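# Remove a staple stick and set it legs-down on table

## Task

Pull a single stick of staples out of the staple box and put it down on the table resting on its legs, far enough away that it touches neither the box's tray nor its sleeve.

## Robot and tools

Robot and frame. Two arms, left_arm and right_arm, each ending in a two-finger gripper. The scene frame has its origin at table-top height, halfway between the arms' nominal bases; +x points out over the table, +z points up, and left_arm sits on the +y side (arm names do not match image left/right). Calibrated bases: left_arm (+0.044, +0.347, 0) m, right_arm (-0.017, -0.313, 0) m, each turned only slightly about z. A camera stand sits behind the arms. On a gripper, the fingers extend along its own +z and spread apart along its own y. The reported end_effector_position is the spot between the finger pads, roughly 1 cm short of the fingertips.

Number layout shared by execute_actions and move. One row is always 14 numbers, each between -1 and 1: left_arm dx, dy, dz, rx, ry, rz, opening, then right_arm in the same order, even when one arm is idle. The six pose numbers are offsets, not poses: they are measured from that arm's Hand target as it stood when the action or move began, along that Hand target's own axes. Scale: 1.0 equals 0.6 m of travel or 180 degrees of turn; rx, ry, rz form a single rotation vector. Opening is absolute: +1 is fully open (0.094 m), -1 is shut. Because offsets restart from the current Hand target each time, sending the same offset again moves the arm further. To keep an arm where it is, send six zeros and its current opening; a 0 in the opening slot closes it halfway, not unchanged.

execute_actions: actions is a list of actions; each action is a list of up to 15 rows, one per 1/30 s control step. If fewer rows are given, the final row is held for the remaining steps. Every row in an action counts from the action's starting Hand target, not from the row before. cameras picks images by name (["all"], [] or names); images appear by default only with an empty actions list, which also reports the full state.

move: target is one 14-number row or a list of up to 15 rows, all counted from the same starting Hand targets. Each gripper follows a straight path; all arms finish together, in 0.5 s to 10 s. speed is the path's top speed in m/s (0.002 to 2.9, default 0.25; rotation up to twice that in rad/s), one value or one per target. blend, in metres, rounds corners between listed targets; 0 stops at each. opening_speed sets how fast the opening changes per second on the -1 to +1 scale (at least 0.2). grip_force is a per-pad force cap in newtons, 10 to 50, one value or one per arm; it persists, and lower caps make closing slow. blocking=false returns after about 0.5 s while the move keeps running. Moves do not avoid obstacles or the other arm. The result adds a move: line such as done, off_target, moving, held or fault, plus limits=paced (pose clipped) or limits=held (steps withheld).

wait: seconds from 0 to 10; the arms keep their last command and a running move continues. stop: brakes a running move; fast moves need room to halt. zoom_image: camera (cam_head_left, cam_head_right, cam_high, cam_low, cam_left_wrist, cam_right_wrist) and region [x0, y0, x1, y1] in pixels, at most 504 by 504, from that camera's latest image. finished_scene: scene is this scene's number; call it only once the stick rests correctly without the robot holding it.

Reading results. end_effector_position (m) and end_effector_quat_wxyz are in the scene frame and may be off by a few centimetres. Hand target is the last commanded pose after clipping; the next offsets start from it. The gripper often rests short of it because of friction and weight; the next command, even all zeros, asks for it again, or add the gap as an offset. Each step the commanded orientation is clipped to within 40 degrees of the measured one. grip_measured uses the opening scale; it reads a little wide when empty and somewhat narrower than a held hard part. Squeeze ramps after contact, then jumps to the force cap, so close gently on anything delicate. To release, command an opening well above grip_measured. grip_effort_nm is gripper motor effort (negative closing), not pad force, and keeps an offset at rest. Joint torques follow Joint positions order, include arm weight and wrap at ±28 N m on joints 1 to 3. Joint velocities may read within noise. Calls with actions also list some per-step positions. Camera calibration (pinhole plus radial) is given per camera; fixed cameras may have shifted slightly, wrist images can lag while moving.

Cautions. Do not drop the stick, release it while it is moving, let anything leave the table, or strike the table, box or fixtures hard; faster moves and targets set deeper past contact push harder. Keep the two grippers, housings and wrist cameras apart, and never close one gripper on the other's fingers. Avoid strain on a wrist camera's cable. Steer paths around an arm's own base, not close past it. A blocked arm keeps pushing until commanded back past its gripper. Long holds, stretched reach or pushing at unreachable poses heat motors: MOTOR HOT appears at 75 °C, at 90 °C the arm folds and idles, at 100 °C it collapses. Joint limits: waist -2.618 to 3.054, shoulder and elbow 0 to 3.142 (elbow straight at 2.901), wrist pitch and yaw ±1.571, wrist roll ±2.094 rad. Loose objects may occasionally be nudged by outside pushes.

Each tool is called after "Emit:" as name(argument=value, ...), one argument or row to a line, values as JSON.

## Session

Emit:
execute_actions(
  actions=[],
)

Scene clock: 0.00 s.
left_arm: end_effector_position=(+0.4481, +0.3619, +0.1128) grip_measured=+1.000 grip_effort_nm=n/a end_effector_quat_wxyz=(+0.600, +0.012, +0.799, +0.021) | right_arm: end_effector_position=(+0.3779, -0.3457, +0.1248) grip_measured=+1.000 grip_effort_nm=n/a end_effector_quat_wxyz=(+0.619, +0.081, +0.779, -0.055)
Joint positions: left_arm=[-0.012 1.531 0.376 0.873 0.024 0.058 0.094] | right_arm=[-0.012 1.494 0.34 0.921 0.186 0.058 0.094]
Joint velocities: within noise
Joint torques (N m): no reading
Heat: left arm: 33 °C; right arm: 31 °C.
Hand target: left_arm +0.4488, +0.3619, +0.1149; +0.602, +0.012, +0.798, +0.021 | right_arm +0.3807, -0.3458, +0.1343; +0.630, +0.082, +0.770, -0.055
Tool commands: left_gripper/opening=+1.0 right_gripper/opening=+1.0
camera_calibration:
cam_left_wrist: T_world_to_cam=[[-0.00298239, -0.998075, -0.0619524, 0.369443], [-0.663699, 0.0483161, -0.746438, 0.402439], [0.747994, 0.0388916, -0.662565, -0.183476], [0, 0, 0, 1]] pos_world=[0.405439, 0.356423, 0.201719]
cam_right_wrist: T_world_to_cam=[[-0.209665, -0.977647, -0.0157429, -0.256371], [-0.611885, 0.143748, -0.777775, 0.416153], [0.762652, -0.153439, -0.628346, -0.172318], [0, 0, 0, 1]] pos_world=[0.332304, -0.336902, 0.211362]

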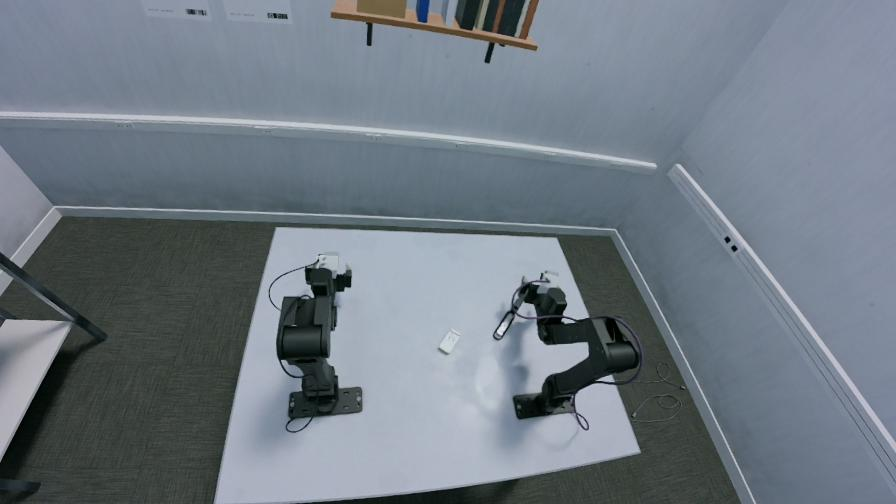

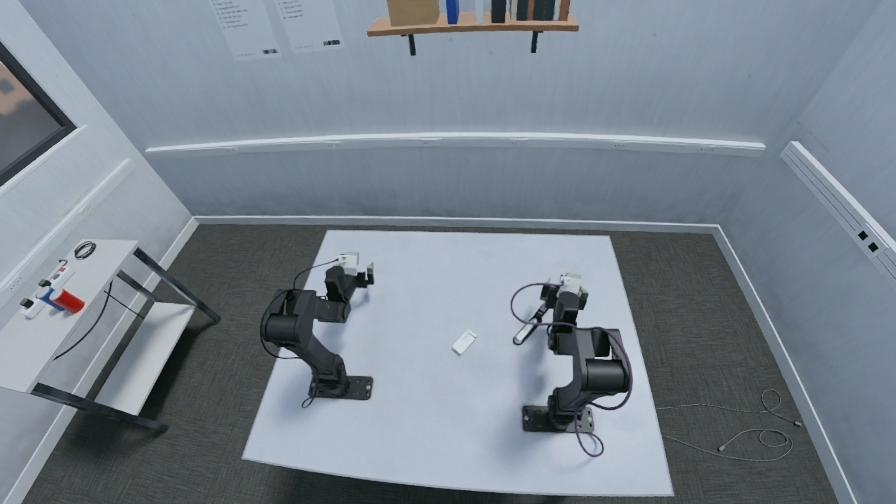

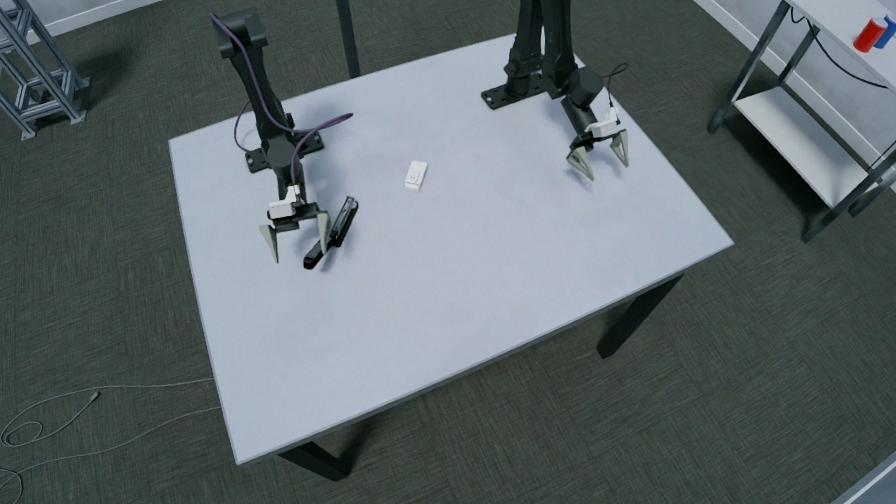

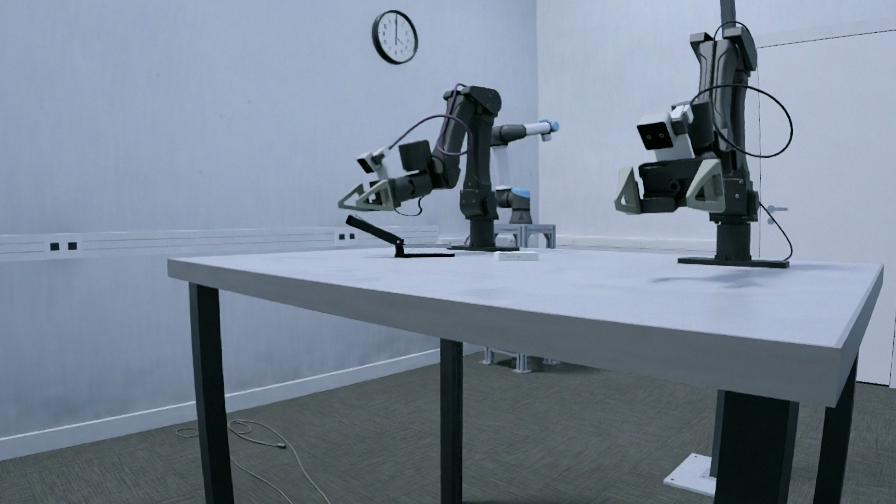

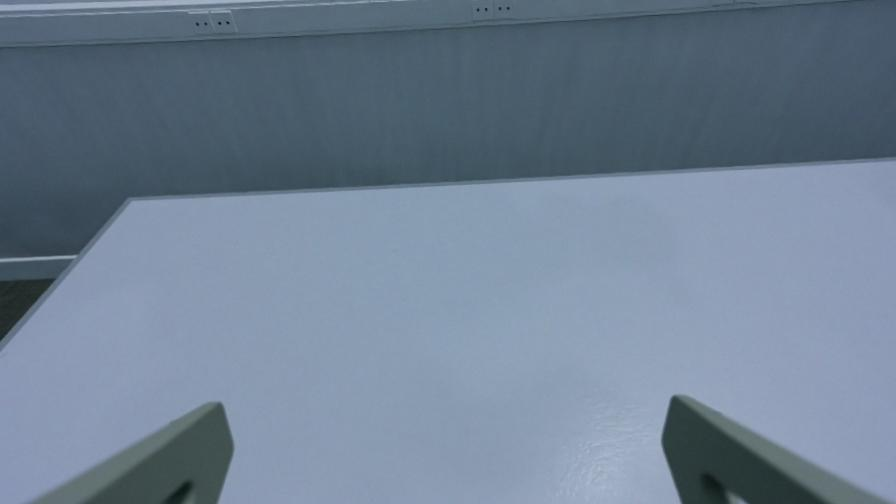

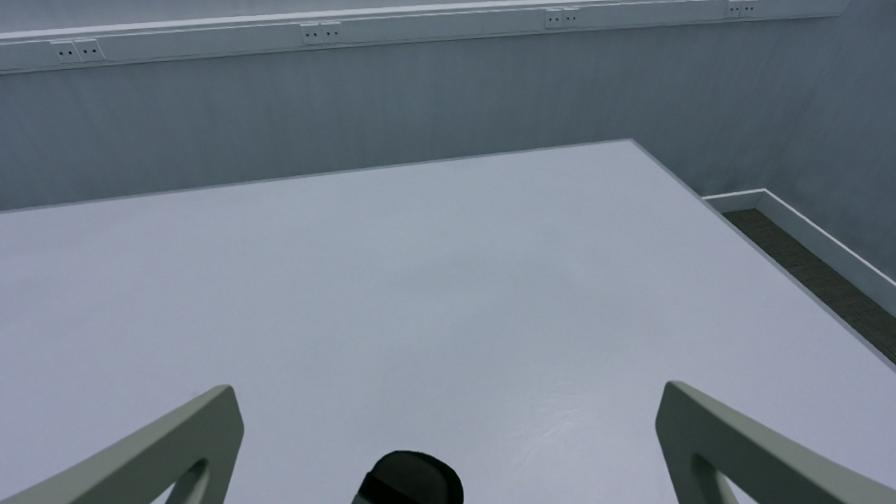

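Emit:
zoom_image(
  camera="cam_head_right",
  region=[430, 310, 510, 370],
)

Emit:
zoom_image(
  camera="cam_high",
  region=[370, 140, 470, 215],
)

Emit:
zoom_image(
  camera="cam_low",
  region=[470, 235, 560, 275],
)

Scaled by 6.300 from the camera's 896x504 image, which has a finer 1280x720 frame.

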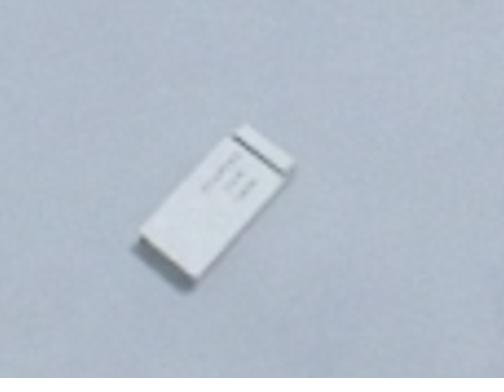

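Scaled by 5.040 from the camera's 896x504 image, which has a finer 1280x720 frame.

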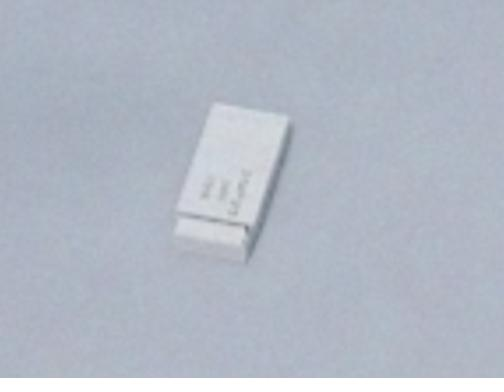

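Scaled by 5.600 from the camera's 896x504 image, which has a finer 1280x720 frame.

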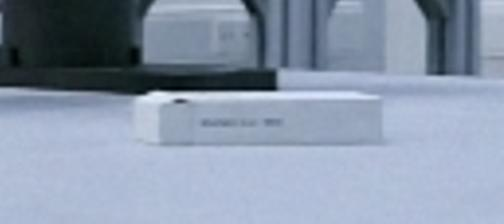

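Emit:
move(
  target=[0.0527,-0.7120,-0.3090,0.1461,0.3909,0.1676,0.1,0.0577,0.1843,-0.3130,-0.2395,0.0993,-0.0968,1.0],
  speed=0.3,
  grip_force=20,
  cameras=["cam_left_wrist"],
)

Scene clock: 55.40 s.
left_arm: end_effector_position=(+0.2645, -0.0685, +0.1281) grip_measured=+0.102 grip_effort_nm=-0.10 end_effector_quat_wxyz=(+0.030, +0.320, +0.946, -0.026) | right_arm: end_effector_position=(+0.2160, -0.2047, +0.1256) grip_measured=+1.000 grip_effort_nm=-0.02 end_effector_quat_wxyz=(+0.467, -0.251, +0.836, +0.143)
Joint positions: left_arm=[-1.144 2.374 2.44 -1.557 -0.004 -0.434 0.052] | right_arm=[0.193 0.561 0.319 -0.342 -0.326 -0.202 0.094]
Joint torques (N m): left_arm=[0.29 -10.69 7.66 0.28 0.09 -0.05] | right_arm=[0.47 0.05 10.28 1.81 -0.28 -0.08]
Heat: left arm: 36 °C; right arm: 34 °C.
Hand target: left_arm +0.2644, -0.0668, +0.1147; +0.000, +0.317, +0.948, +0.000 | right_arm +0.2149, -0.2003, +0.1400; +0.477, -0.261, +0.826, +0.151
Off the commanded pose: left_arm 0.014 m, 5 deg | right_arm 0.015 m, 2 deg.
joint sent to its limit (left arm) — joint 4 (wrist pitch), lower limit. The joint targets still meet the commanded pose.
grip_force (N): 20, 20
move: off_target (left_arm, right_arm)
camera_calibration:
cam_left_wrist: T_world_to_cam=[[-0.619831, -0.783993, 0.034113, 0.105741], [-0.724113, 0.588161, 0.360176, 0.223994], [-0.302439, 0.198546, -0.932261, 0.304067], [0, 0, 0, 1]] pos_world=[0.3197, -0.109216, 0.199185]
Images, in order (width x height): cam_left_wrist 896x504.

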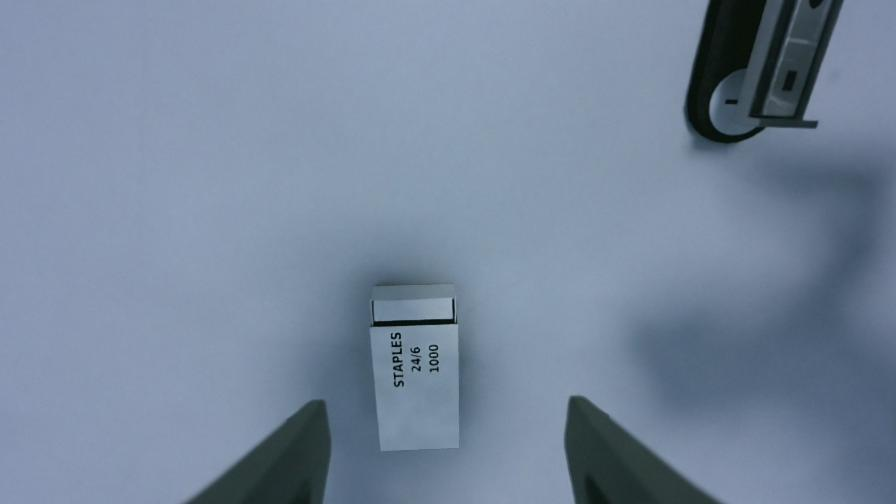

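Emit:
move(
  target=[0.0282,0.0195,0.1412,0,0,0,0.05,0,0,0,0,0,0,1.0],
  speed=0.15,
  cameras=["cam_left_wrist"],
)

Scene clock: 69.00 s.
left_arm: end_effector_position=(+0.2537, -0.0409, +0.0208) grip_measured=+0.051 grip_effort_nm=-0.07 end_effector_quat_wxyz=(-0.020, +0.316, +0.948, +0.019) | right_arm: end_effector_position=(+0.2160, -0.2047, +0.1256) grip_measured=+1.000 grip_effort_nm=-0.02 end_effector_quat_wxyz=(+0.467, -0.251, +0.836, +0.143)
Joint positions: left_arm=[-1.134 2.349 1.968 -1.245 0 -0.434 0.049] | right_arm=[0.193 0.561 0.319 -0.342 -0.326 -0.202 0.094]
Joint torques (N m): left_arm=[0.1 -16.72 3.81 0.75 0 0.02] | right_arm=[0.44 0.05 10.28 1.79 -0.28 -0.09]
Heat: left arm: 39 °C; right arm: 35 °C.
Hand target: left_arm +0.2578, -0.0473, +0.0299; +0.000, +0.317, +0.948, +0.000 | right_arm +0.2149, -0.2003, +0.1400; +0.477, -0.261, +0.826, +0.151
Off the commanded pose: left_arm 0.012 m, 3 deg | right_arm 0.015 m, 2 deg.
grip_force (N): 20, 20
move: off_target (left_arm, right_arm)
camera_calibration:
cam_left_wrist: T_world_to_cam=[[-0.612126, -0.790564, -0.017608, 0.123276], [-0.701166, 0.532342, 0.474318, 0.228175], [-0.365605, 0.302689, -0.880177, 0.214533], [0, 0, 0, 1]] pos_world=[0.313883, -0.0889464, 0.0827697]
Images, in order (width x height): cam_left_wrist 896x504.

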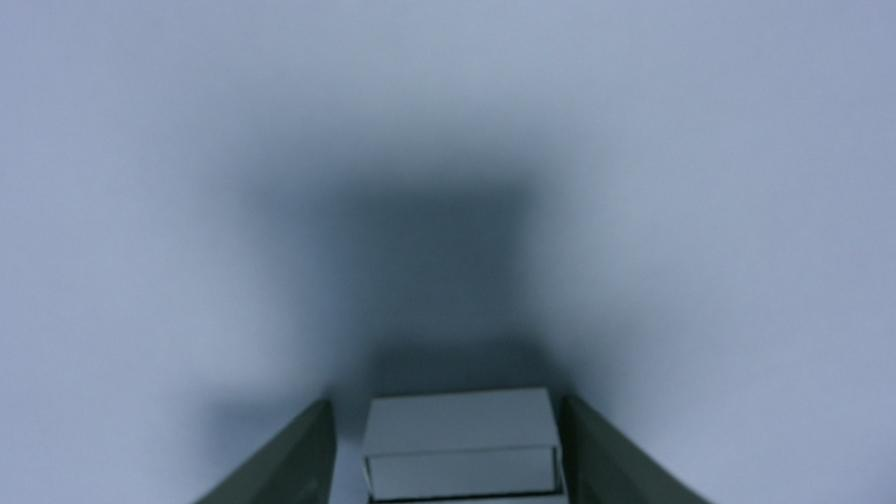

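Emit:
move(
  target=[-0.0167,-0.0033,0,0,0,0,0.0,0,0,0,0,0,0,1.0],
  speed=0.06,
  cameras=["cam_left_wrist"],
)

Scene clock: 77.90 s.
left_arm: end_effector_position=(+0.2588, -0.0507, +0.0300) grip_measured=+0.002 grip_effort_nm=-0.09 end_effector_quat_wxyz=(-0.006, +0.318, +0.948, +0.005) | right_arm: end_effector_position=(+0.2160, -0.2047, +0.1256) grip_measured=+1.000 grip_effort_nm=-0.02 end_effector_quat_wxyz=(+0.467, -0.251, +0.836, +0.143)
Joint positions: left_arm=[-1.134 2.349 2.006 -1.244 0.001 -0.43 0.047] | right_arm=[0.193 0.561 0.319 -0.342 -0.326 -0.202 0.094]
Joint torques (N m): left_arm=[0.66 -13.08 7.75 0.48 0.06 0.12] | right_arm=[0.49 0.01 10.26 1.81 -0.29 -0.09]
Heat: left arm: 43 °C; right arm: 36 °C.
Hand target: left_arm +0.2646, -0.0549, +0.0299; +0.000, +0.317, +0.948, +0.000 | right_arm +0.2149, -0.2003, +0.1400; +0.477, -0.261, +0.826, +0.151
Off the commanded pose: left_arm 0.007 m, 1 deg | right_arm 0.015 m, 2 deg.
grip_force (N): 20, 20
move: off_target (right_arm)
camera_calibration:
cam_left_wrist: T_world_to_cam=[[-0.614668, -0.788786, -0.000476913, 0.119018], [-0.707326, 0.550921, 0.442918, 0.236067], [-0.349105, 0.272585, -0.896562, 0.222078], [0, 0, 0, 1]] pos_world=[0.317661, -0.0967094, 0.0946054]
Images, in order (width x height): cam_left_wrist 896x504.

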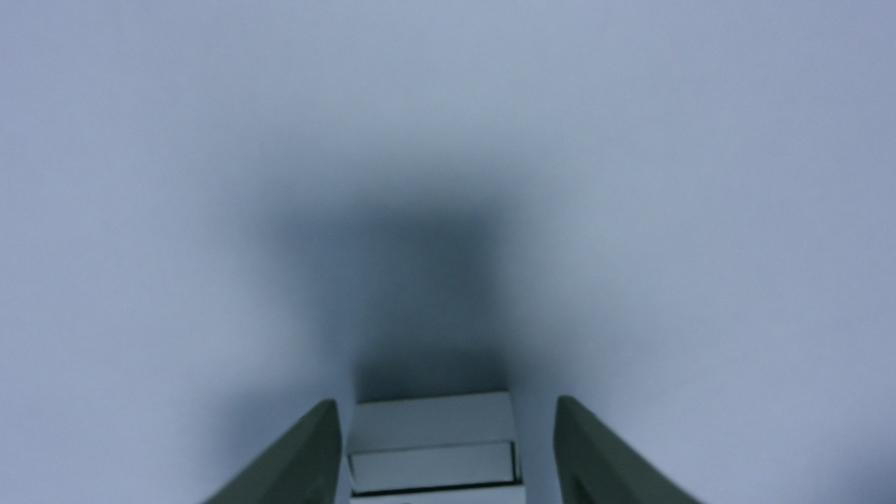

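Emit:
move(
  target=[
    [0.0005,0.0035,0.014,0,0,0,0.0,0,0,0,0,0,0,1.0],
    [0.0005,0.0035,0.014,0,0,0,-0.36,0,0,0,0,0,0,1.0],
  ],
  speed=0.06,
  opening_speed=0.4,
  cameras=["cam_left_wrist"],
)

Scene clock: 86.20 s.
left_arm: end_effector_position=(+0.2627, -0.0532, +0.0300) grip_measured=-0.253 grip_effort_nm=-0.44 end_effector_quat_wxyz=(-0.001, +0.318, +0.948, +0.000) | right_arm: end_effector_position=(+0.2160, -0.2047, +0.1256) grip_measured=+1.000 grip_effort_nm=-0.02 end_effector_quat_wxyz=(+0.467, -0.251, +0.836, +0.143)
Joint positions: left_arm=[-1.129 2.349 2.006 -1.228 0.001 -0.426 0.035] | right_arm=[0.193 0.561 0.319 -0.342 -0.326 -0.202 0.094]
Joint torques (N m): left_arm=[0.42 -13.04 4.66 0.65 0.07 0.1] | right_arm=[0.46 0.02 10.24 1.81 -0.3 -0.11]
Heat: left arm: 44 °C; right arm: 36 °C.
Hand target: left_arm +0.2656, -0.0530, +0.0215; +0.000, +0.317, +0.948, +0.000 | right_arm +0.2149, -0.2003, +0.1400; +0.477, -0.261, +0.826, +0.151
Off the commanded pose: left_arm 0.009 m, 0 deg | right_arm 0.015 m, 2 deg.
grip_force (N): 20, 20
move: off_target (right_arm)
camera_calibration:
cam_left_wrist: T_world_to_cam=[[-0.614066, -0.789232, 0.00592909, 0.119083], [-0.711093, 0.556497, 0.429719, 0.241811], [-0.342447, 0.259659, -0.902943, 0.22187], [0, 0, 0, 1]] pos_world=[0.321053, -0.0981934, 0.0957194]
Images, in order (width x height): cam_left_wrist 896x504.

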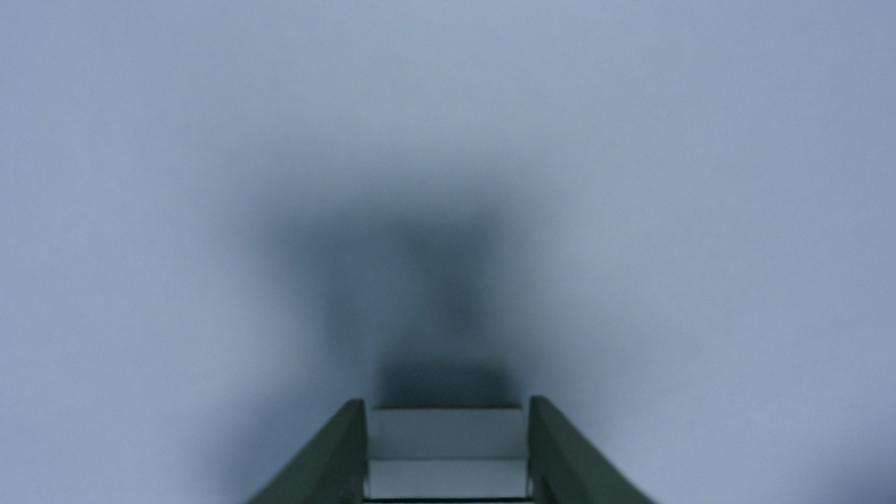

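Emit:
move(
  target=[
    [0,0,0,0,0,0,-0.05,0,0,0,0,0,0,1.0],
    [0.010,0,0.004,0,0,0,-0.05,0,0,0,0,0,0,1.0],
  ],
  speed=0.06,
  opening_speed=0.6,
  cameras=["cam_left_wrist"],
)

Scene clock: 95.10 s.
left_arm: end_effector_position=(+0.2595, -0.0476, +0.0200) grip_measured=-0.052 grip_effort_nm=0.08 end_effector_quat_wxyz=(-0.008, +0.318, +0.948, +0.007) | right_arm: end_effector_position=(+0.2160, -0.2047, +0.1256) grip_measured=+1.000 grip_effort_nm=-0.02 end_effector_quat_wxyz=(+0.467, -0.251, +0.836, +0.143)
Joint positions: left_arm=[-1.129 2.349 1.966 -1.208 0.002 -0.426 0.045] | right_arm=[0.193 0.561 0.319 -0.342 -0.326 -0.202 0.094]
Joint torques (N m): left_arm=[-0.16 -14.83 3.58 0.74 0 0.04] | right_arm=[0.47 0.06 10.25 1.8 -0.3 -0.1]
Heat: left arm: 45 °C; right arm: 36 °C.
Hand target: left_arm +0.2609, -0.0494, +0.0191; +0.000, +0.317, +0.948, +0.000 | right_arm +0.2149, -0.2003, +0.1400; +0.477, -0.261, +0.826, +0.151
Off the commanded pose: left_arm 0.002 m, 1 deg | right_arm 0.015 m, 2 deg.
grip_force (N): 20, 20
move: off_target (right_arm)
camera_calibration:
cam_left_wrist: T_world_to_cam=[[-0.614033, -0.789278, -0.00195811, 0.12173], [-0.706639, 0.548634, 0.446836, 0.238911], [-0.351603, 0.275756, -0.894614, 0.213295], [0, 0, 0, 1]] pos_world=[0.318565, -0.0938133, 0.0843014]
Images, in order (width x height): cam_left_wrist 896x504.

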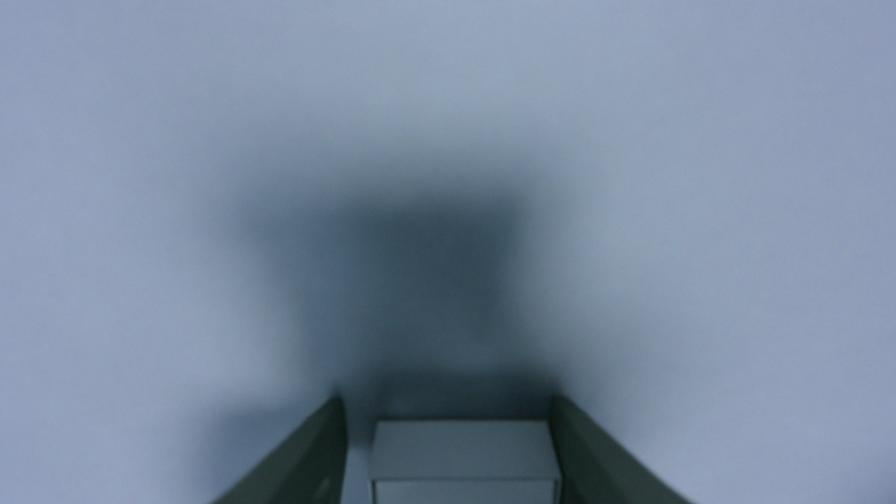

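Emit:
move(
  target=[-0.0150,-0.003,0.0133,0,0,0,-0.05,0,0,0,0,0,0,1.0],
  speed=0.06,
  cameras=["cam_left_wrist"],
)

Scene clock: 103.83 s.
left_arm: end_effector_position=(+0.2600, -0.0483, +0.0208) grip_measured=-0.052 grip_effort_nm=0.08 end_effector_quat_wxyz=(-0.007, +0.318, +0.948, +0.006) | right_arm: end_effector_position=(+0.2160, -0.2047, +0.1256) grip_measured=+1.000 grip_effort_nm=-0.02 end_effector_quat_wxyz=(+0.467, -0.251, +0.836, +0.143)
Joint positions: left_arm=[-1.129 2.349 1.969 -1.208 0.002 -0.426 0.045] | right_arm=[0.193 0.561 0.319 -0.342 -0.326 -0.202 0.094]
Joint torques (N m): left_arm=[0.36 -11.29 7.53 0.74 0.04 0.03] | right_arm=[0.47 0.02 10.28 1.81 -0.28 -0.09]
Heat: left arm: 46 °C; right arm: 36 °C.
Hand target: left_arm +0.2670, -0.0562, +0.0111; +0.000, +0.317, +0.948, +0.000 | right_arm +0.2149, -0.2003, +0.1400; +0.477, -0.261, +0.826, +0.151
Off the commanded pose: left_arm 0.014 m, 1 deg | right_arm 0.015 m, 2 deg.
grip_force (N): 20, 20
move: off_target (left_arm, right_arm)
camera_calibration:
cam_left_wrist: T_world_to_cam=[[-0.61407, -0.789251, -0.00071969, 0.121414], [-0.707248, 0.549864, 0.444353, 0.239594], [-0.35031, 0.273373, -0.895851, 0.213965], [0, 0, 0, 1]] pos_world=[0.318963, -0.0944104, 0.0853041]
Images, in order (width x height): cam_left_wrist 896x504.

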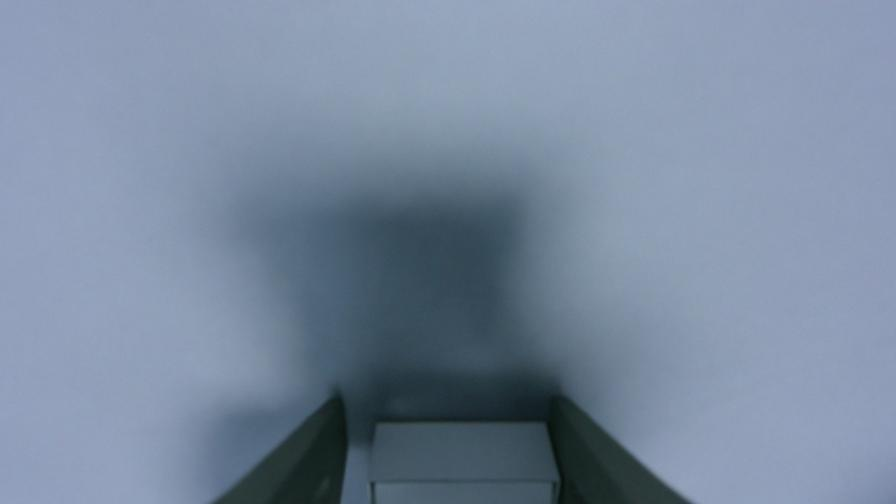

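Emit:
move(
  target=[-0.0120,-0.003,-0.003,0,0,0,-0.05,0,0,0,0,0,0,1.0],
  speed=0.06,
  cameras=["cam_left_wrist"],
)

Scene clock: 107.23 s.
left_arm: end_effector_position=(+0.2674, -0.0621, +0.0270) grip_measured=-0.052 grip_effort_nm=0.08 end_effector_quat_wxyz=(+0.008, +0.318, +0.948, -0.008) | right_arm: end_effector_position=(+0.2160, -0.2047, +0.1256) grip_measured=+1.000 grip_effort_nm=-0.02 end_effector_quat_wxyz=(+0.467, -0.251, +0.836, +0.143)
Joint positions: left_arm=[-1.129 2.371 2.032 -1.208 0.002 -0.425 0.045] | right_arm=[0.193 0.561 0.319 -0.342 -0.326 -0.202 0.094]
Joint torques (N m): left_arm=[0.77 -10.63 8.21 0.44 0 0.07] | right_arm=[0.4 0.05 10.22 1.8 -0.29 -0.1]
Heat: left arm: 46 °C; right arm: 37 °C.
Hand target: left_arm +0.2716, -0.0620, +0.0130; +0.000, +0.317, +0.948, +0.000 | right_arm +0.2149, -0.2003, +0.1400; +0.477, -0.261, +0.826, +0.151
Off the commanded pose: left_arm 0.015 m, 1 deg | right_arm 0.015 m, 2 deg.
grip_force (N): 20, 20
move: off_target (left_arm, right_arm)
camera_calibration:
cam_left_wrist: T_world_to_cam=[[-0.615376, -0.788077, 0.0157398, 0.115182], [-0.714855, 0.56639, 0.410103, 0.253575], [-0.332108, 0.241116, -0.911903, 0.21948], [0, 0, 0, 1]] pos_world=[0.32504, -0.10577, 0.0943397]
Images, in order (width x height): cam_left_wrist 896x504.

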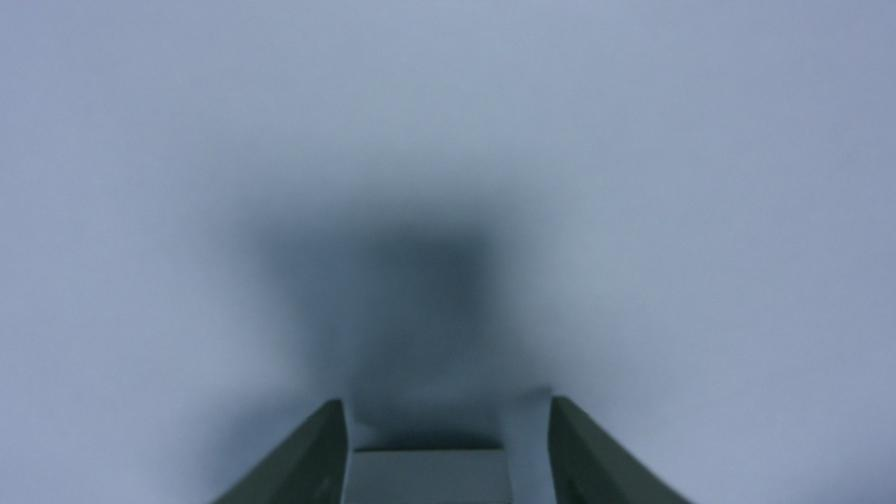

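Emit:
move(
  target=[0.0155,0.005,-0.0108,0,0,0,-0.05,0,0,0,0,0,0,1.0],
  speed=0.06,
  cameras=["cam_left_wrist"],
)

Scene clock: 114.27 s.
left_arm: end_effector_position=(+0.2645, -0.0567, +0.0215) grip_measured=-0.052 grip_effort_nm=0.08 end_effector_quat_wxyz=(+0.000, +0.319, +0.948, -0.001) | right_arm: end_effector_position=(+0.2160, -0.2047, +0.1256) grip_measured=+1.000 grip_effort_nm=-0.02 end_effector_quat_wxyz=(+0.467, -0.251, +0.836, +0.143)
Joint positions: left_arm=[-1.129 2.371 2.01 -1.208 0.002 -0.424 0.045] | right_arm=[0.193 0.561 0.319 -0.342 -0.326 -0.202 0.094]
Joint torques (N m): left_arm=[0.35 -14.39 4.75 0.53 0.02 0.06] | right_arm=[0.46 0.01 10.21 1.8 -0.29 -0.08]
Heat: left arm: 45 °C; right arm: 37 °C.
Hand target: left_arm +0.2660, -0.0541, +0.0196; +0.000, +0.317, +0.948, +0.000 | right_arm +0.2149, -0.2003, +0.1400; +0.477, -0.261, +0.826, +0.151
Off the commanded pose: left_arm 0.004 m, 0 deg | right_arm 0.015 m, 2 deg.
grip_force (N): 20, 20
move: off_target (right_arm)
camera_calibration:
cam_left_wrist: T_world_to_cam=[[-0.615573, -0.788048, 0.00707553, 0.117842], [-0.71027, 0.558662, 0.428268, 0.248711], [-0.341449, 0.258605, -0.903624, 0.215433], [0, 0, 0, 1]] pos_world=[0.322751, -0.101792, 0.0873211]
Images, in order (width x height): cam_left_wrist 896x504.

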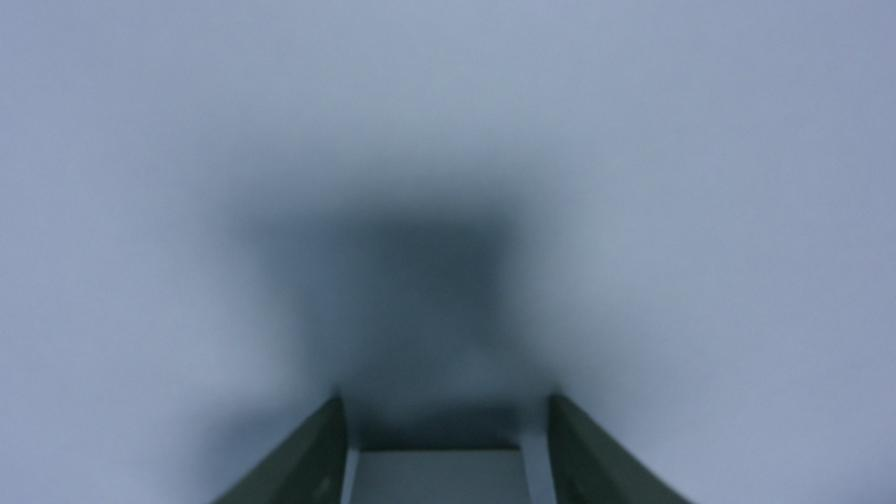

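Emit:
move(
  target=[
    [0.0062,0.001,-0.0015,0,0,0,-0.05,0,0,0,0,0,0,1.0],
    [0.0062,0.001,-0.0015,0,0,0,-0.36,0,0,0,0,0,0,1.0],
  ],
  speed=0.06,
  opening_speed=0.4,
  cameras=["cam_left_wrist"],
)

Scene clock: 126.70 s.
left_arm: end_effector_position=(+0.2637, -0.0553, +0.0202) grip_measured=-0.254 grip_effort_nm=-0.44 end_effector_quat_wxyz=(+0.000, +0.319, +0.948, -0.001) | right_arm: end_effector_position=(+0.2160, -0.2047, +0.1256) grip_measured=+1.000 grip_effort_nm=-0.02 end_effector_quat_wxyz=(+0.467, -0.251, +0.836, +0.143)
Joint positions: left_arm=[-1.129 2.365 1.994 -1.199 0.002 -0.424 0.035] | right_arm=[0.193 0.561 0.319 -0.342 -0.326 -0.202 0.094]
Joint torques (N m): left_arm=[0.21 -15.28 3.55 0.49 -0.02 0.05] | right_arm=[0.43 0.01 10.25 1.81 -0.29 -0.08]
Heat: left arm: 46 °C; right arm: 37 °C.
Hand target: left_arm +0.2634, -0.0513, +0.0205; +0.000, +0.317, +0.948, +0.000 | right_arm +0.2149, -0.2003, +0.1400; +0.477, -0.261, +0.826, +0.151
Off the commanded pose: left_arm 0.004 m, 0 deg | right_arm 0.015 m, 2 deg.
grip_force (N): 20, 20
move: off_target (right_arm)
camera_calibration:
cam_left_wrist: T_world_to_cam=[[-0.615595, -0.788034, 0.00677349, 0.118559], [-0.710103, 0.558404, 0.428881, 0.2479], [-0.341755, 0.259207, -0.903336, 0.2137], [0, 0, 0, 1]] pos_world=[0.322052, -0.100393, 0.0859205]
Images, in order (width x height): cam_left_wrist 896x504.

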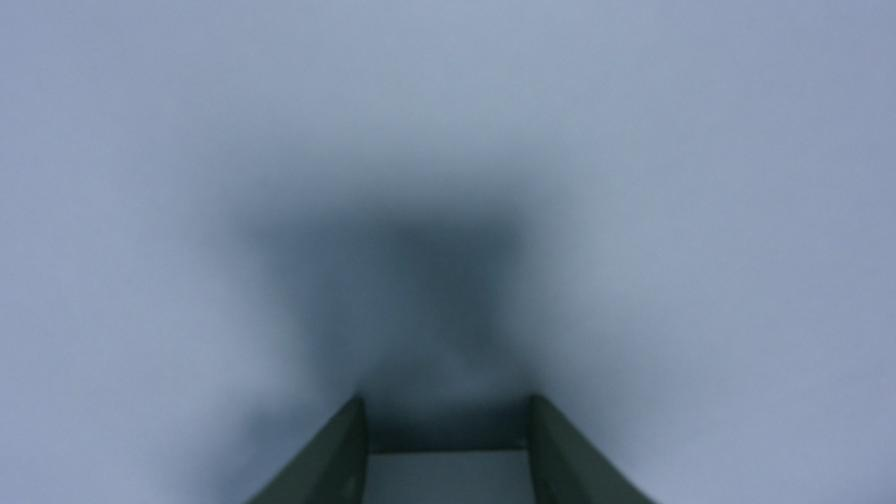

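Emit:
move(
  target=[
    [0,0,-0.05,0,0,0,-0.36,0,0,0,0,0,0,1.0],
    [-0.1238,0.0933,-0.05,0,0,-0.4,-0.36,0,0,0,0,0,0,1.0],
  ],
  speed=[0.1,0.2],
  cameras=["cam_left_wrist","cam_right_wrist","cam_high"],
)

Scene clock: 137.80 s.
left_arm: end_effector_position=(+0.3578, -0.0575, +0.0694) grip_measured=-0.258 grip_effort_nm=-0.48 end_effector_quat_wxyz=(+0.013, -0.295, +0.955, -0.037) | right_arm: end_effector_position=(+0.2160, -0.2047, +0.1256) grip_measured=+1.000 grip_effort_nm=-0.02 end_effector_quat_wxyz=(+0.467, -0.251, +0.836, +0.143)
Joint positions: left_arm=[-0.969 2.641 2.698 -1.55 0.002 -1.512 0.035] | right_arm=[0.193 0.561 0.319 -0.342 -0.326 -0.202 0.094]
Joint torques (N m): left_arm=[0.28 -11.9 7.83 0.32 0 -0.05] | right_arm=[0.44 0.05 10.25 1.8 -0.28 -0.1]
Heat: left arm: 46 °C; right arm: 37 °C.
Hand target: left_arm +0.3565, -0.0514, +0.0504; +0.000, -0.301, +0.954, +0.000 | right_arm +0.2149, -0.2003, +0.1400; +0.477, -0.261, +0.826, +0.151
Off the commanded pose: left_arm 0.020 m, 5 deg | right_arm 0.015 m, 2 deg.
joint sent to its limit (left arm) — joint 4 (wrist pitch), lower limit. The joint targets still meet the commanded pose.
grip_force (N): 20, 20
move: off_target (left_arm, right_arm)
camera_calibration:
cam_left_wrist: T_world_to_cam=[[0.549815, -0.83123, 0.0822262, -0.250392], [-0.774056, -0.470041, 0.424145, 0.258907], [-0.313912, -0.296849, -0.901854, 0.248906], [0, 0, 0, 1]] pos_world=[0.416213, -0.0125489, 0.135251]
cam_right_wrist: T_world_to_cam=[[0.540045, -0.841633, -0.00232838, -0.28818], [-0.708875, -0.453364, -0.540331, 0.166432], [0.453705, 0.293454, -0.841449, 0.158236], [0, 0, 0, 1]] pos_world=[0.201817, -0.213523, 0.222404]
Images, in order (width x height): cam_high 896x504, cam_left_wrist 896x504, cam_right_wrist 896x504.

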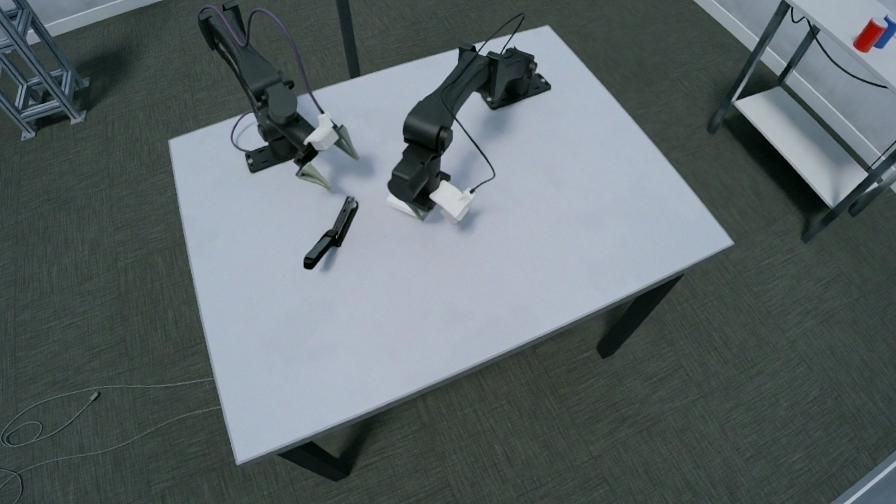

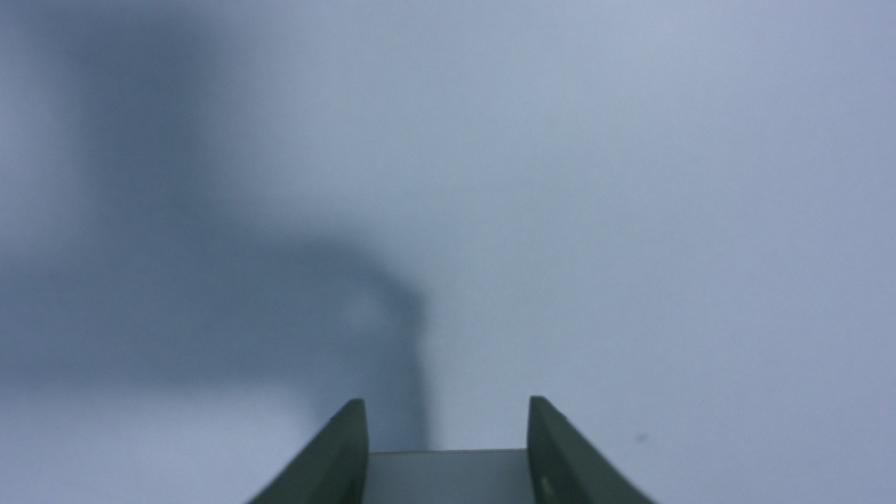

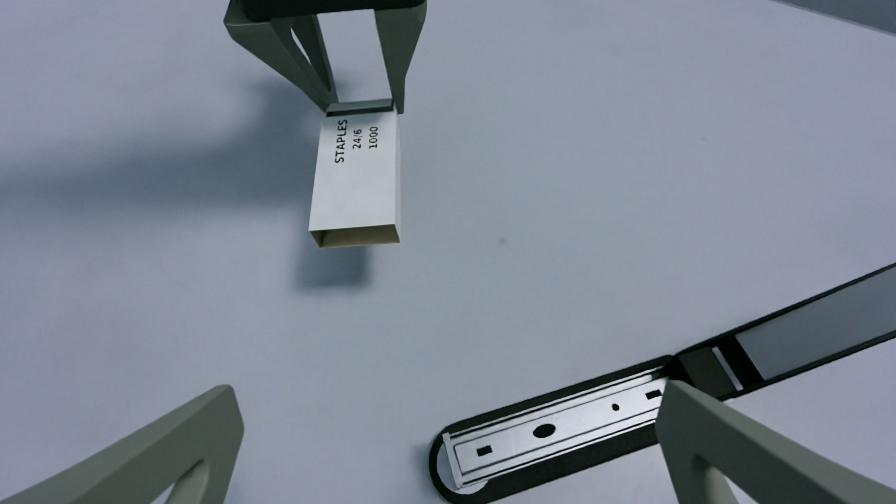

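Emit:
move(
  target=[0,0,0,0,0,0,-0.36,-0.0212,0.0557,0.12,0,0,0,0.4],
  speed=0.15,
  cameras=["cam_right_wrist"],
)

Scene clock: 157.03 s.
left_arm: end_effector_position=(+0.3577, -0.0574, +0.0694) grip_measured=-0.258 grip_effort_nm=-0.48 end_effector_quat_wxyz=(+0.012, -0.295, +0.955, -0.036) | right_arm: end_effector_position=(+0.2397, -0.1413, +0.0944) grip_measured=+0.403 grip_effort_nm=-0.17 end_effector_quat_wxyz=(+0.444, -0.268, +0.843, +0.144)
Joint positions: left_arm=[-0.969 2.641 2.698 -1.551 0.002 -1.513 0.035] | right_arm=[0.544 0.968 0.319 0.049 -0.054 -0.033 0.066]
Joint torques (N m): left_arm=[0.23 -11.71 7.98 0.24 0.01 -0.07] | right_arm=[0.62 -1.17 9.03 2.64 0.06 0.05]
Heat: left arm: 47 °C; right arm: 37 °C.
Hand target: left_arm +0.3564, -0.0513, +0.0504; +0.000, -0.301, +0.954, +0.001 | right_arm +0.2519, -0.1335, +0.1149; +0.476, -0.261, +0.826, +0.151
Off the commanded pose: left_arm 0.020 m, 4 deg | right_arm 0.025 m, 4 deg.
joint sent to its limit (left arm) — joint 4 (wrist pitch), lower limit. The joint targets still meet the commanded pose.
grip_force (N): 20, 20
move: off_target (left_arm, right_arm)
camera_calibration:
cam_right_wrist: T_world_to_cam=[[0.566706, -0.82392, 0.000292271, -0.251921], [-0.714182, -0.491403, -0.498465, 0.187044], [0.410839, 0.282275, -0.86691, 0.113855], [0, 0, 0, 1]] pos_world=[0.229572, -0.147787, 0.192011]
Images, in order (width x height): cam_right_wrist 896x504.

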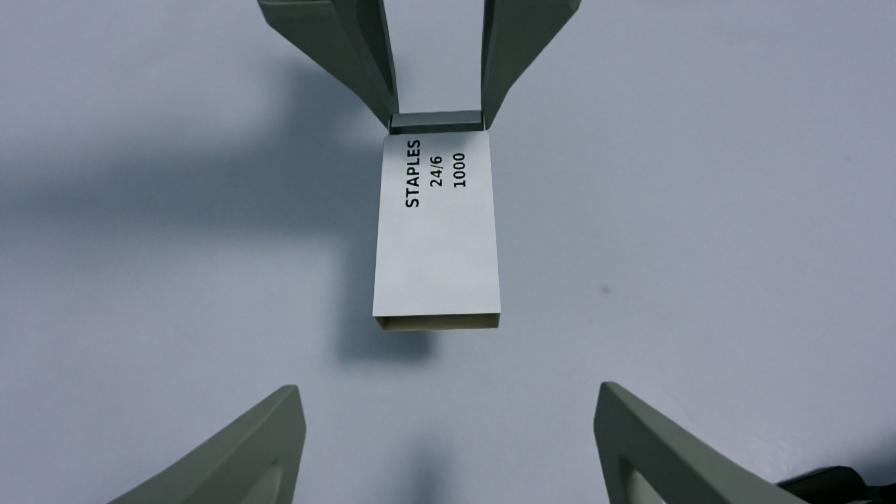

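Emit:
move(
  target=[0,0,0,0,0,0,-0.36,-0.021,0.0047,0.1245,0,0,0,0.2],
  speed=0.12,
  cameras=["cam_right_wrist","cam_low"],
)

Emit:
zoom_image(
  camera="cam_low",
  region=[430, 170, 550, 270],
)

Scene clock: 177.80 s.
left_arm: end_effector_position=(+0.3577, -0.0574, +0.0694) grip_measured=-0.258 grip_effort_nm=-0.49 end_effector_quat_wxyz=(+0.012, -0.295, +0.955, -0.036) | right_arm: end_effector_position=(+0.2946, -0.1005, +0.0685) grip_measured=+0.203 grip_effort_nm=-0.17 end_effector_quat_wxyz=(+0.443, -0.269, +0.843, +0.142)
Joint positions: left_arm=[-0.969 2.641 2.698 -1.551 0.002 -1.513 0.035] | right_arm=[0.571 1.433 0.455 0.375 -0.03 -0.019 0.057]
Joint torques (N m): left_arm=[0.21 -11.69 7.9 0.25 0.02 -0.06] | right_arm=[0.7 -3.89 8.4 2.65 0.06 0.08]
Heat: left arm: 48 °C; right arm: 37 °C.
Hand target: left_arm +0.3564, -0.0513, +0.0504; +0.000, -0.301, +0.954, +0.001 | right_arm +0.3084, -0.0904, +0.0886; +0.477, -0.261, +0.826, +0.151
Off the commanded pose: left_arm 0.020 m, 5 deg | right_arm 0.026 m, 4 deg.
joint sent to its limit (left arm) — joint 4 (wrist pitch), lower limit. The joint targets still meet the commanded pose.
grip_force (N): 20, 20
move: off_target (left_arm, right_arm)
camera_calibration:
cam_right_wrist: T_world_to_cam=[[0.566217, -0.824251, 0.00297067, -0.24939], [-0.715093, -0.493017, -0.495556, 0.233268], [0.409927, 0.278468, -0.868571, 0.0571878], [0, 0, 0, 1]] pos_world=[0.284574, -0.10648, 0.16601]
Images, in order (width x height): cam_low 896x504, cam_right_wrist 896x504.

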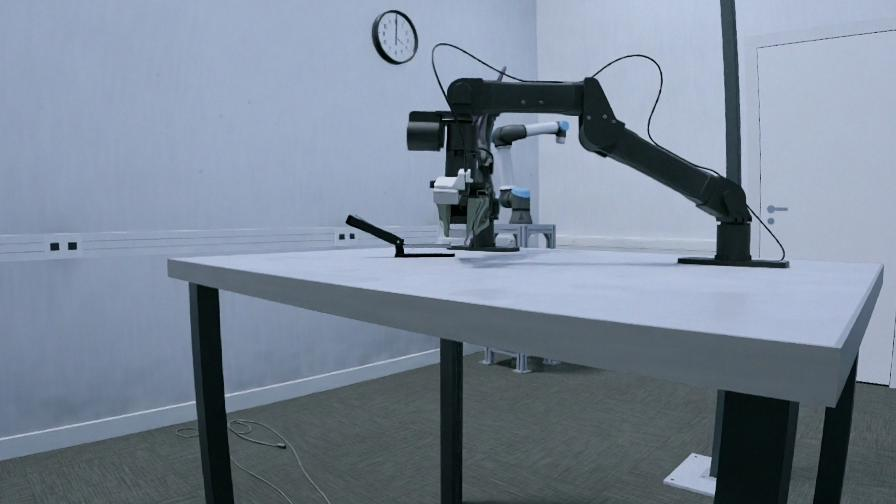

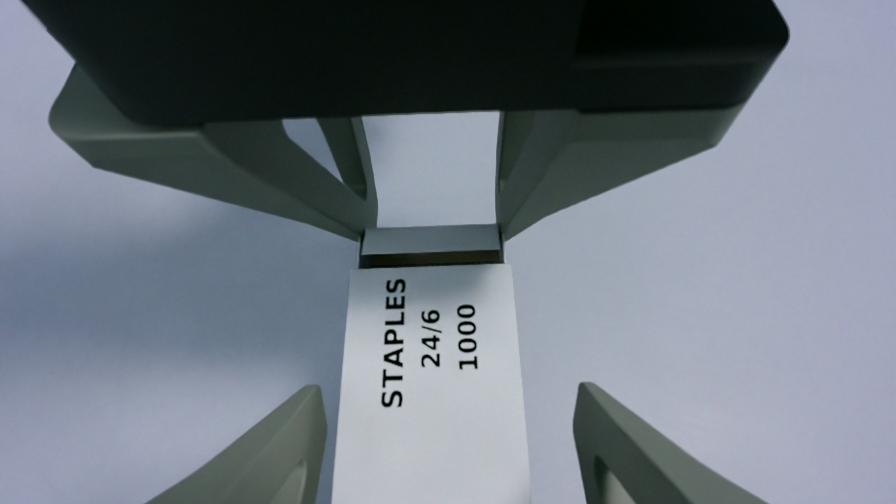

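Scaled by 4.200 from the camera's 896x504 image, which has a finer 1280x720 frame.

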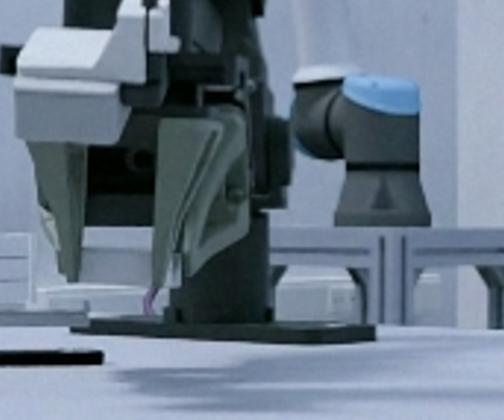

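Emit:
move(
  target=[
    [0,0,0,0,0,0,-0.36,0,0.005,0,0,0,0,0.2],
    [0,0,0,0,0,0,-0.36,0,0.005,0,0,0,0,-0.33],
  ],
  speed=0.05,
  opening_speed=0.5,
  cameras=["cam_right_wrist"],
)

Scene clock: 186.03 s.
left_arm: end_effector_position=(+0.3577, -0.0574, +0.0694) grip_measured=-0.258 grip_effort_nm=-0.48 end_effector_quat_wxyz=(+0.012, -0.296, +0.955, -0.036) | right_arm: end_effector_position=(+0.2931, -0.0980, +0.0687) grip_measured=-0.191 grip_effort_nm=-0.48 end_effector_quat_wxyz=(+0.444, -0.269, +0.843, +0.142)
Joint positions: left_arm=[-0.969 2.641 2.698 -1.551 0.002 -1.513 0.035] | right_arm=[0.584 1.433 0.455 0.377 -0.019 -0.013 0.038]
Joint torques (N m): left_arm=[0.47 -11.59 7.82 0.23 -0.01 -0.05] | right_arm=[0.64 -3.79 8.46 2.65 0.07 0.06]
Heat: left arm: 48 °C; right arm: 36 °C.
Hand target: left_arm +0.3565, -0.0513, +0.0504; +0.000, -0.301, +0.954, +0.000 | right_arm +0.3067, -0.0879, +0.0887; +0.477, -0.261, +0.826, +0.151
Off the commanded pose: left_arm 0.020 m, 4 deg | right_arm 0.026 m, 4 deg.
joint sent to its limit (left arm) — joint 4 (wrist pitch), lower limit. The joint targets still meet the commanded pose.
grip_force (N): 20, 20
move: off_target (left_arm, right_arm); target 2's new opening was sent with right_arm's hand 0.026 m and 4 deg from that target
camera_calibration:
cam_right_wrist: T_world_to_cam=[[0.566312, -0.824181, 0.00395241, -0.246606], [-0.714204, -0.493127, -0.496728, 0.233434], [0.411343, 0.278481, -0.867897, 0.0568971], [0, 0, 0, 1]] pos_world=[0.282971, -0.10398, 0.166309]
Images, in order (width x height): cam_right_wrist 896x504.

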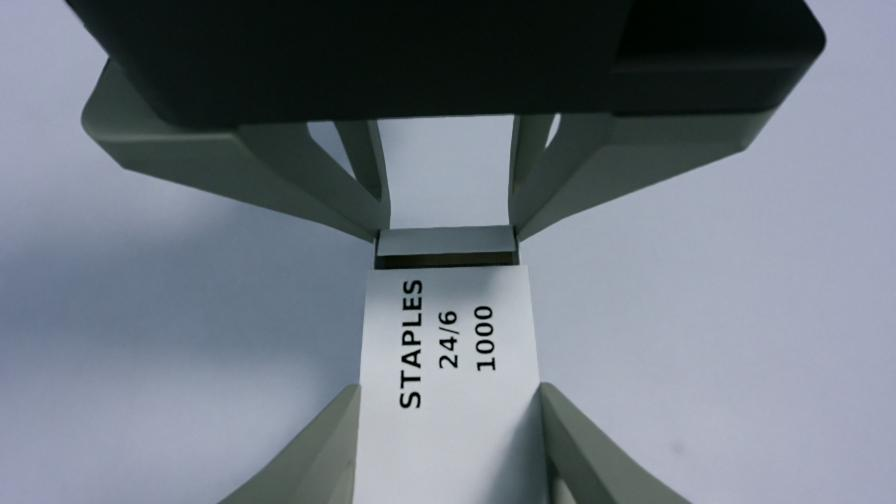

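Emit:
move(
  target=[0,0,0,0,0,0,-0.36,0.0417,0,-0.0722,0,0,0,-0.33],
  speed=0.07,
  cameras=["cam_right_wrist"],
)

Scene clock: 194.00 s.
left_arm: end_effector_position=(+0.3361, -0.0736, +0.0715) grip_measured=-0.266 grip_effort_nm=-0.48 end_effector_quat_wxyz=(-0.029, -0.284, +0.957, -0.052) | right_arm: end_effector_position=(+0.2687, -0.1147, +0.0853) grip_measured=-0.194 grip_effort_nm=-0.50 end_effector_quat_wxyz=(+0.474, -0.264, +0.826, +0.150)
Joint positions: left_arm=[-0.991 2.641 2.704 -1.555 0.09 -1.515 0.035] | right_arm=[0.584 1.234 0.328 0.377 -0.018 -0.013 0.038]
Joint torques (N m): left_arm=[2.52 -12.1 6.97 0.3 -0.97 -0.03] | right_arm=[0.28 -5.6 5.61 1.92 0.05 0.05]
Heat: left arm: 48 °C; right arm: 36 °C.
Hand target: left_arm +0.3565, -0.0513, +0.0503; +0.000, -0.301, +0.954, +0.000 | right_arm +0.2657, -0.1166, +0.0886; +0.477, -0.261, +0.826, +0.151
Off the commanded pose: left_arm 0.037 m, 7 deg | right_arm 0.005 m, 0 deg.
joint sent to its limit (left arm) — joint 4 (wrist pitch), lower limit. The joint targets still meet the commanded pose.
grip_force (N): 20, 20
move: off_target (left_arm)
camera_calibration:
cam_right_wrist: T_world_to_cam=[[0.565561, -0.824693, 0.00478039, -0.24654], [-0.683231, -0.47178, -0.557332, 0.215263], [0.461883, 0.311939, -0.830276, 0.0730414], [0, 0, 0, 1]] pos_world=[0.252771, -0.124547, 0.181796]
Images, in order (width x height): cam_right_wrist 896x504.

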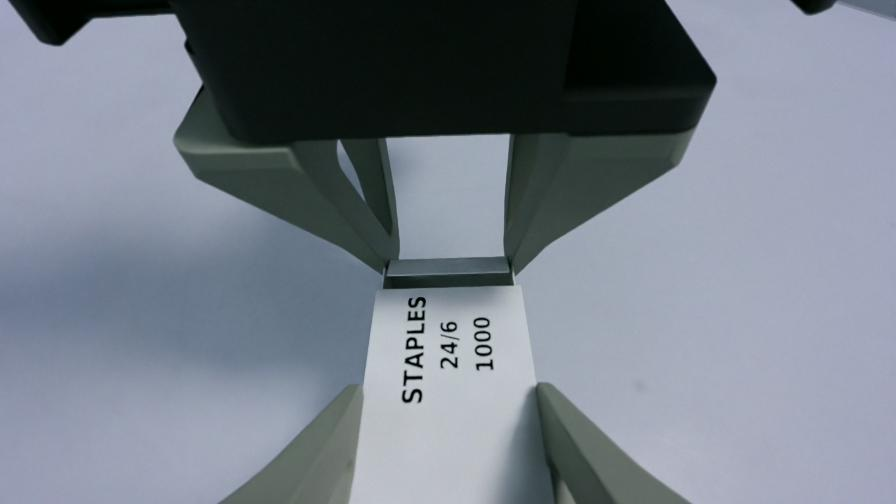

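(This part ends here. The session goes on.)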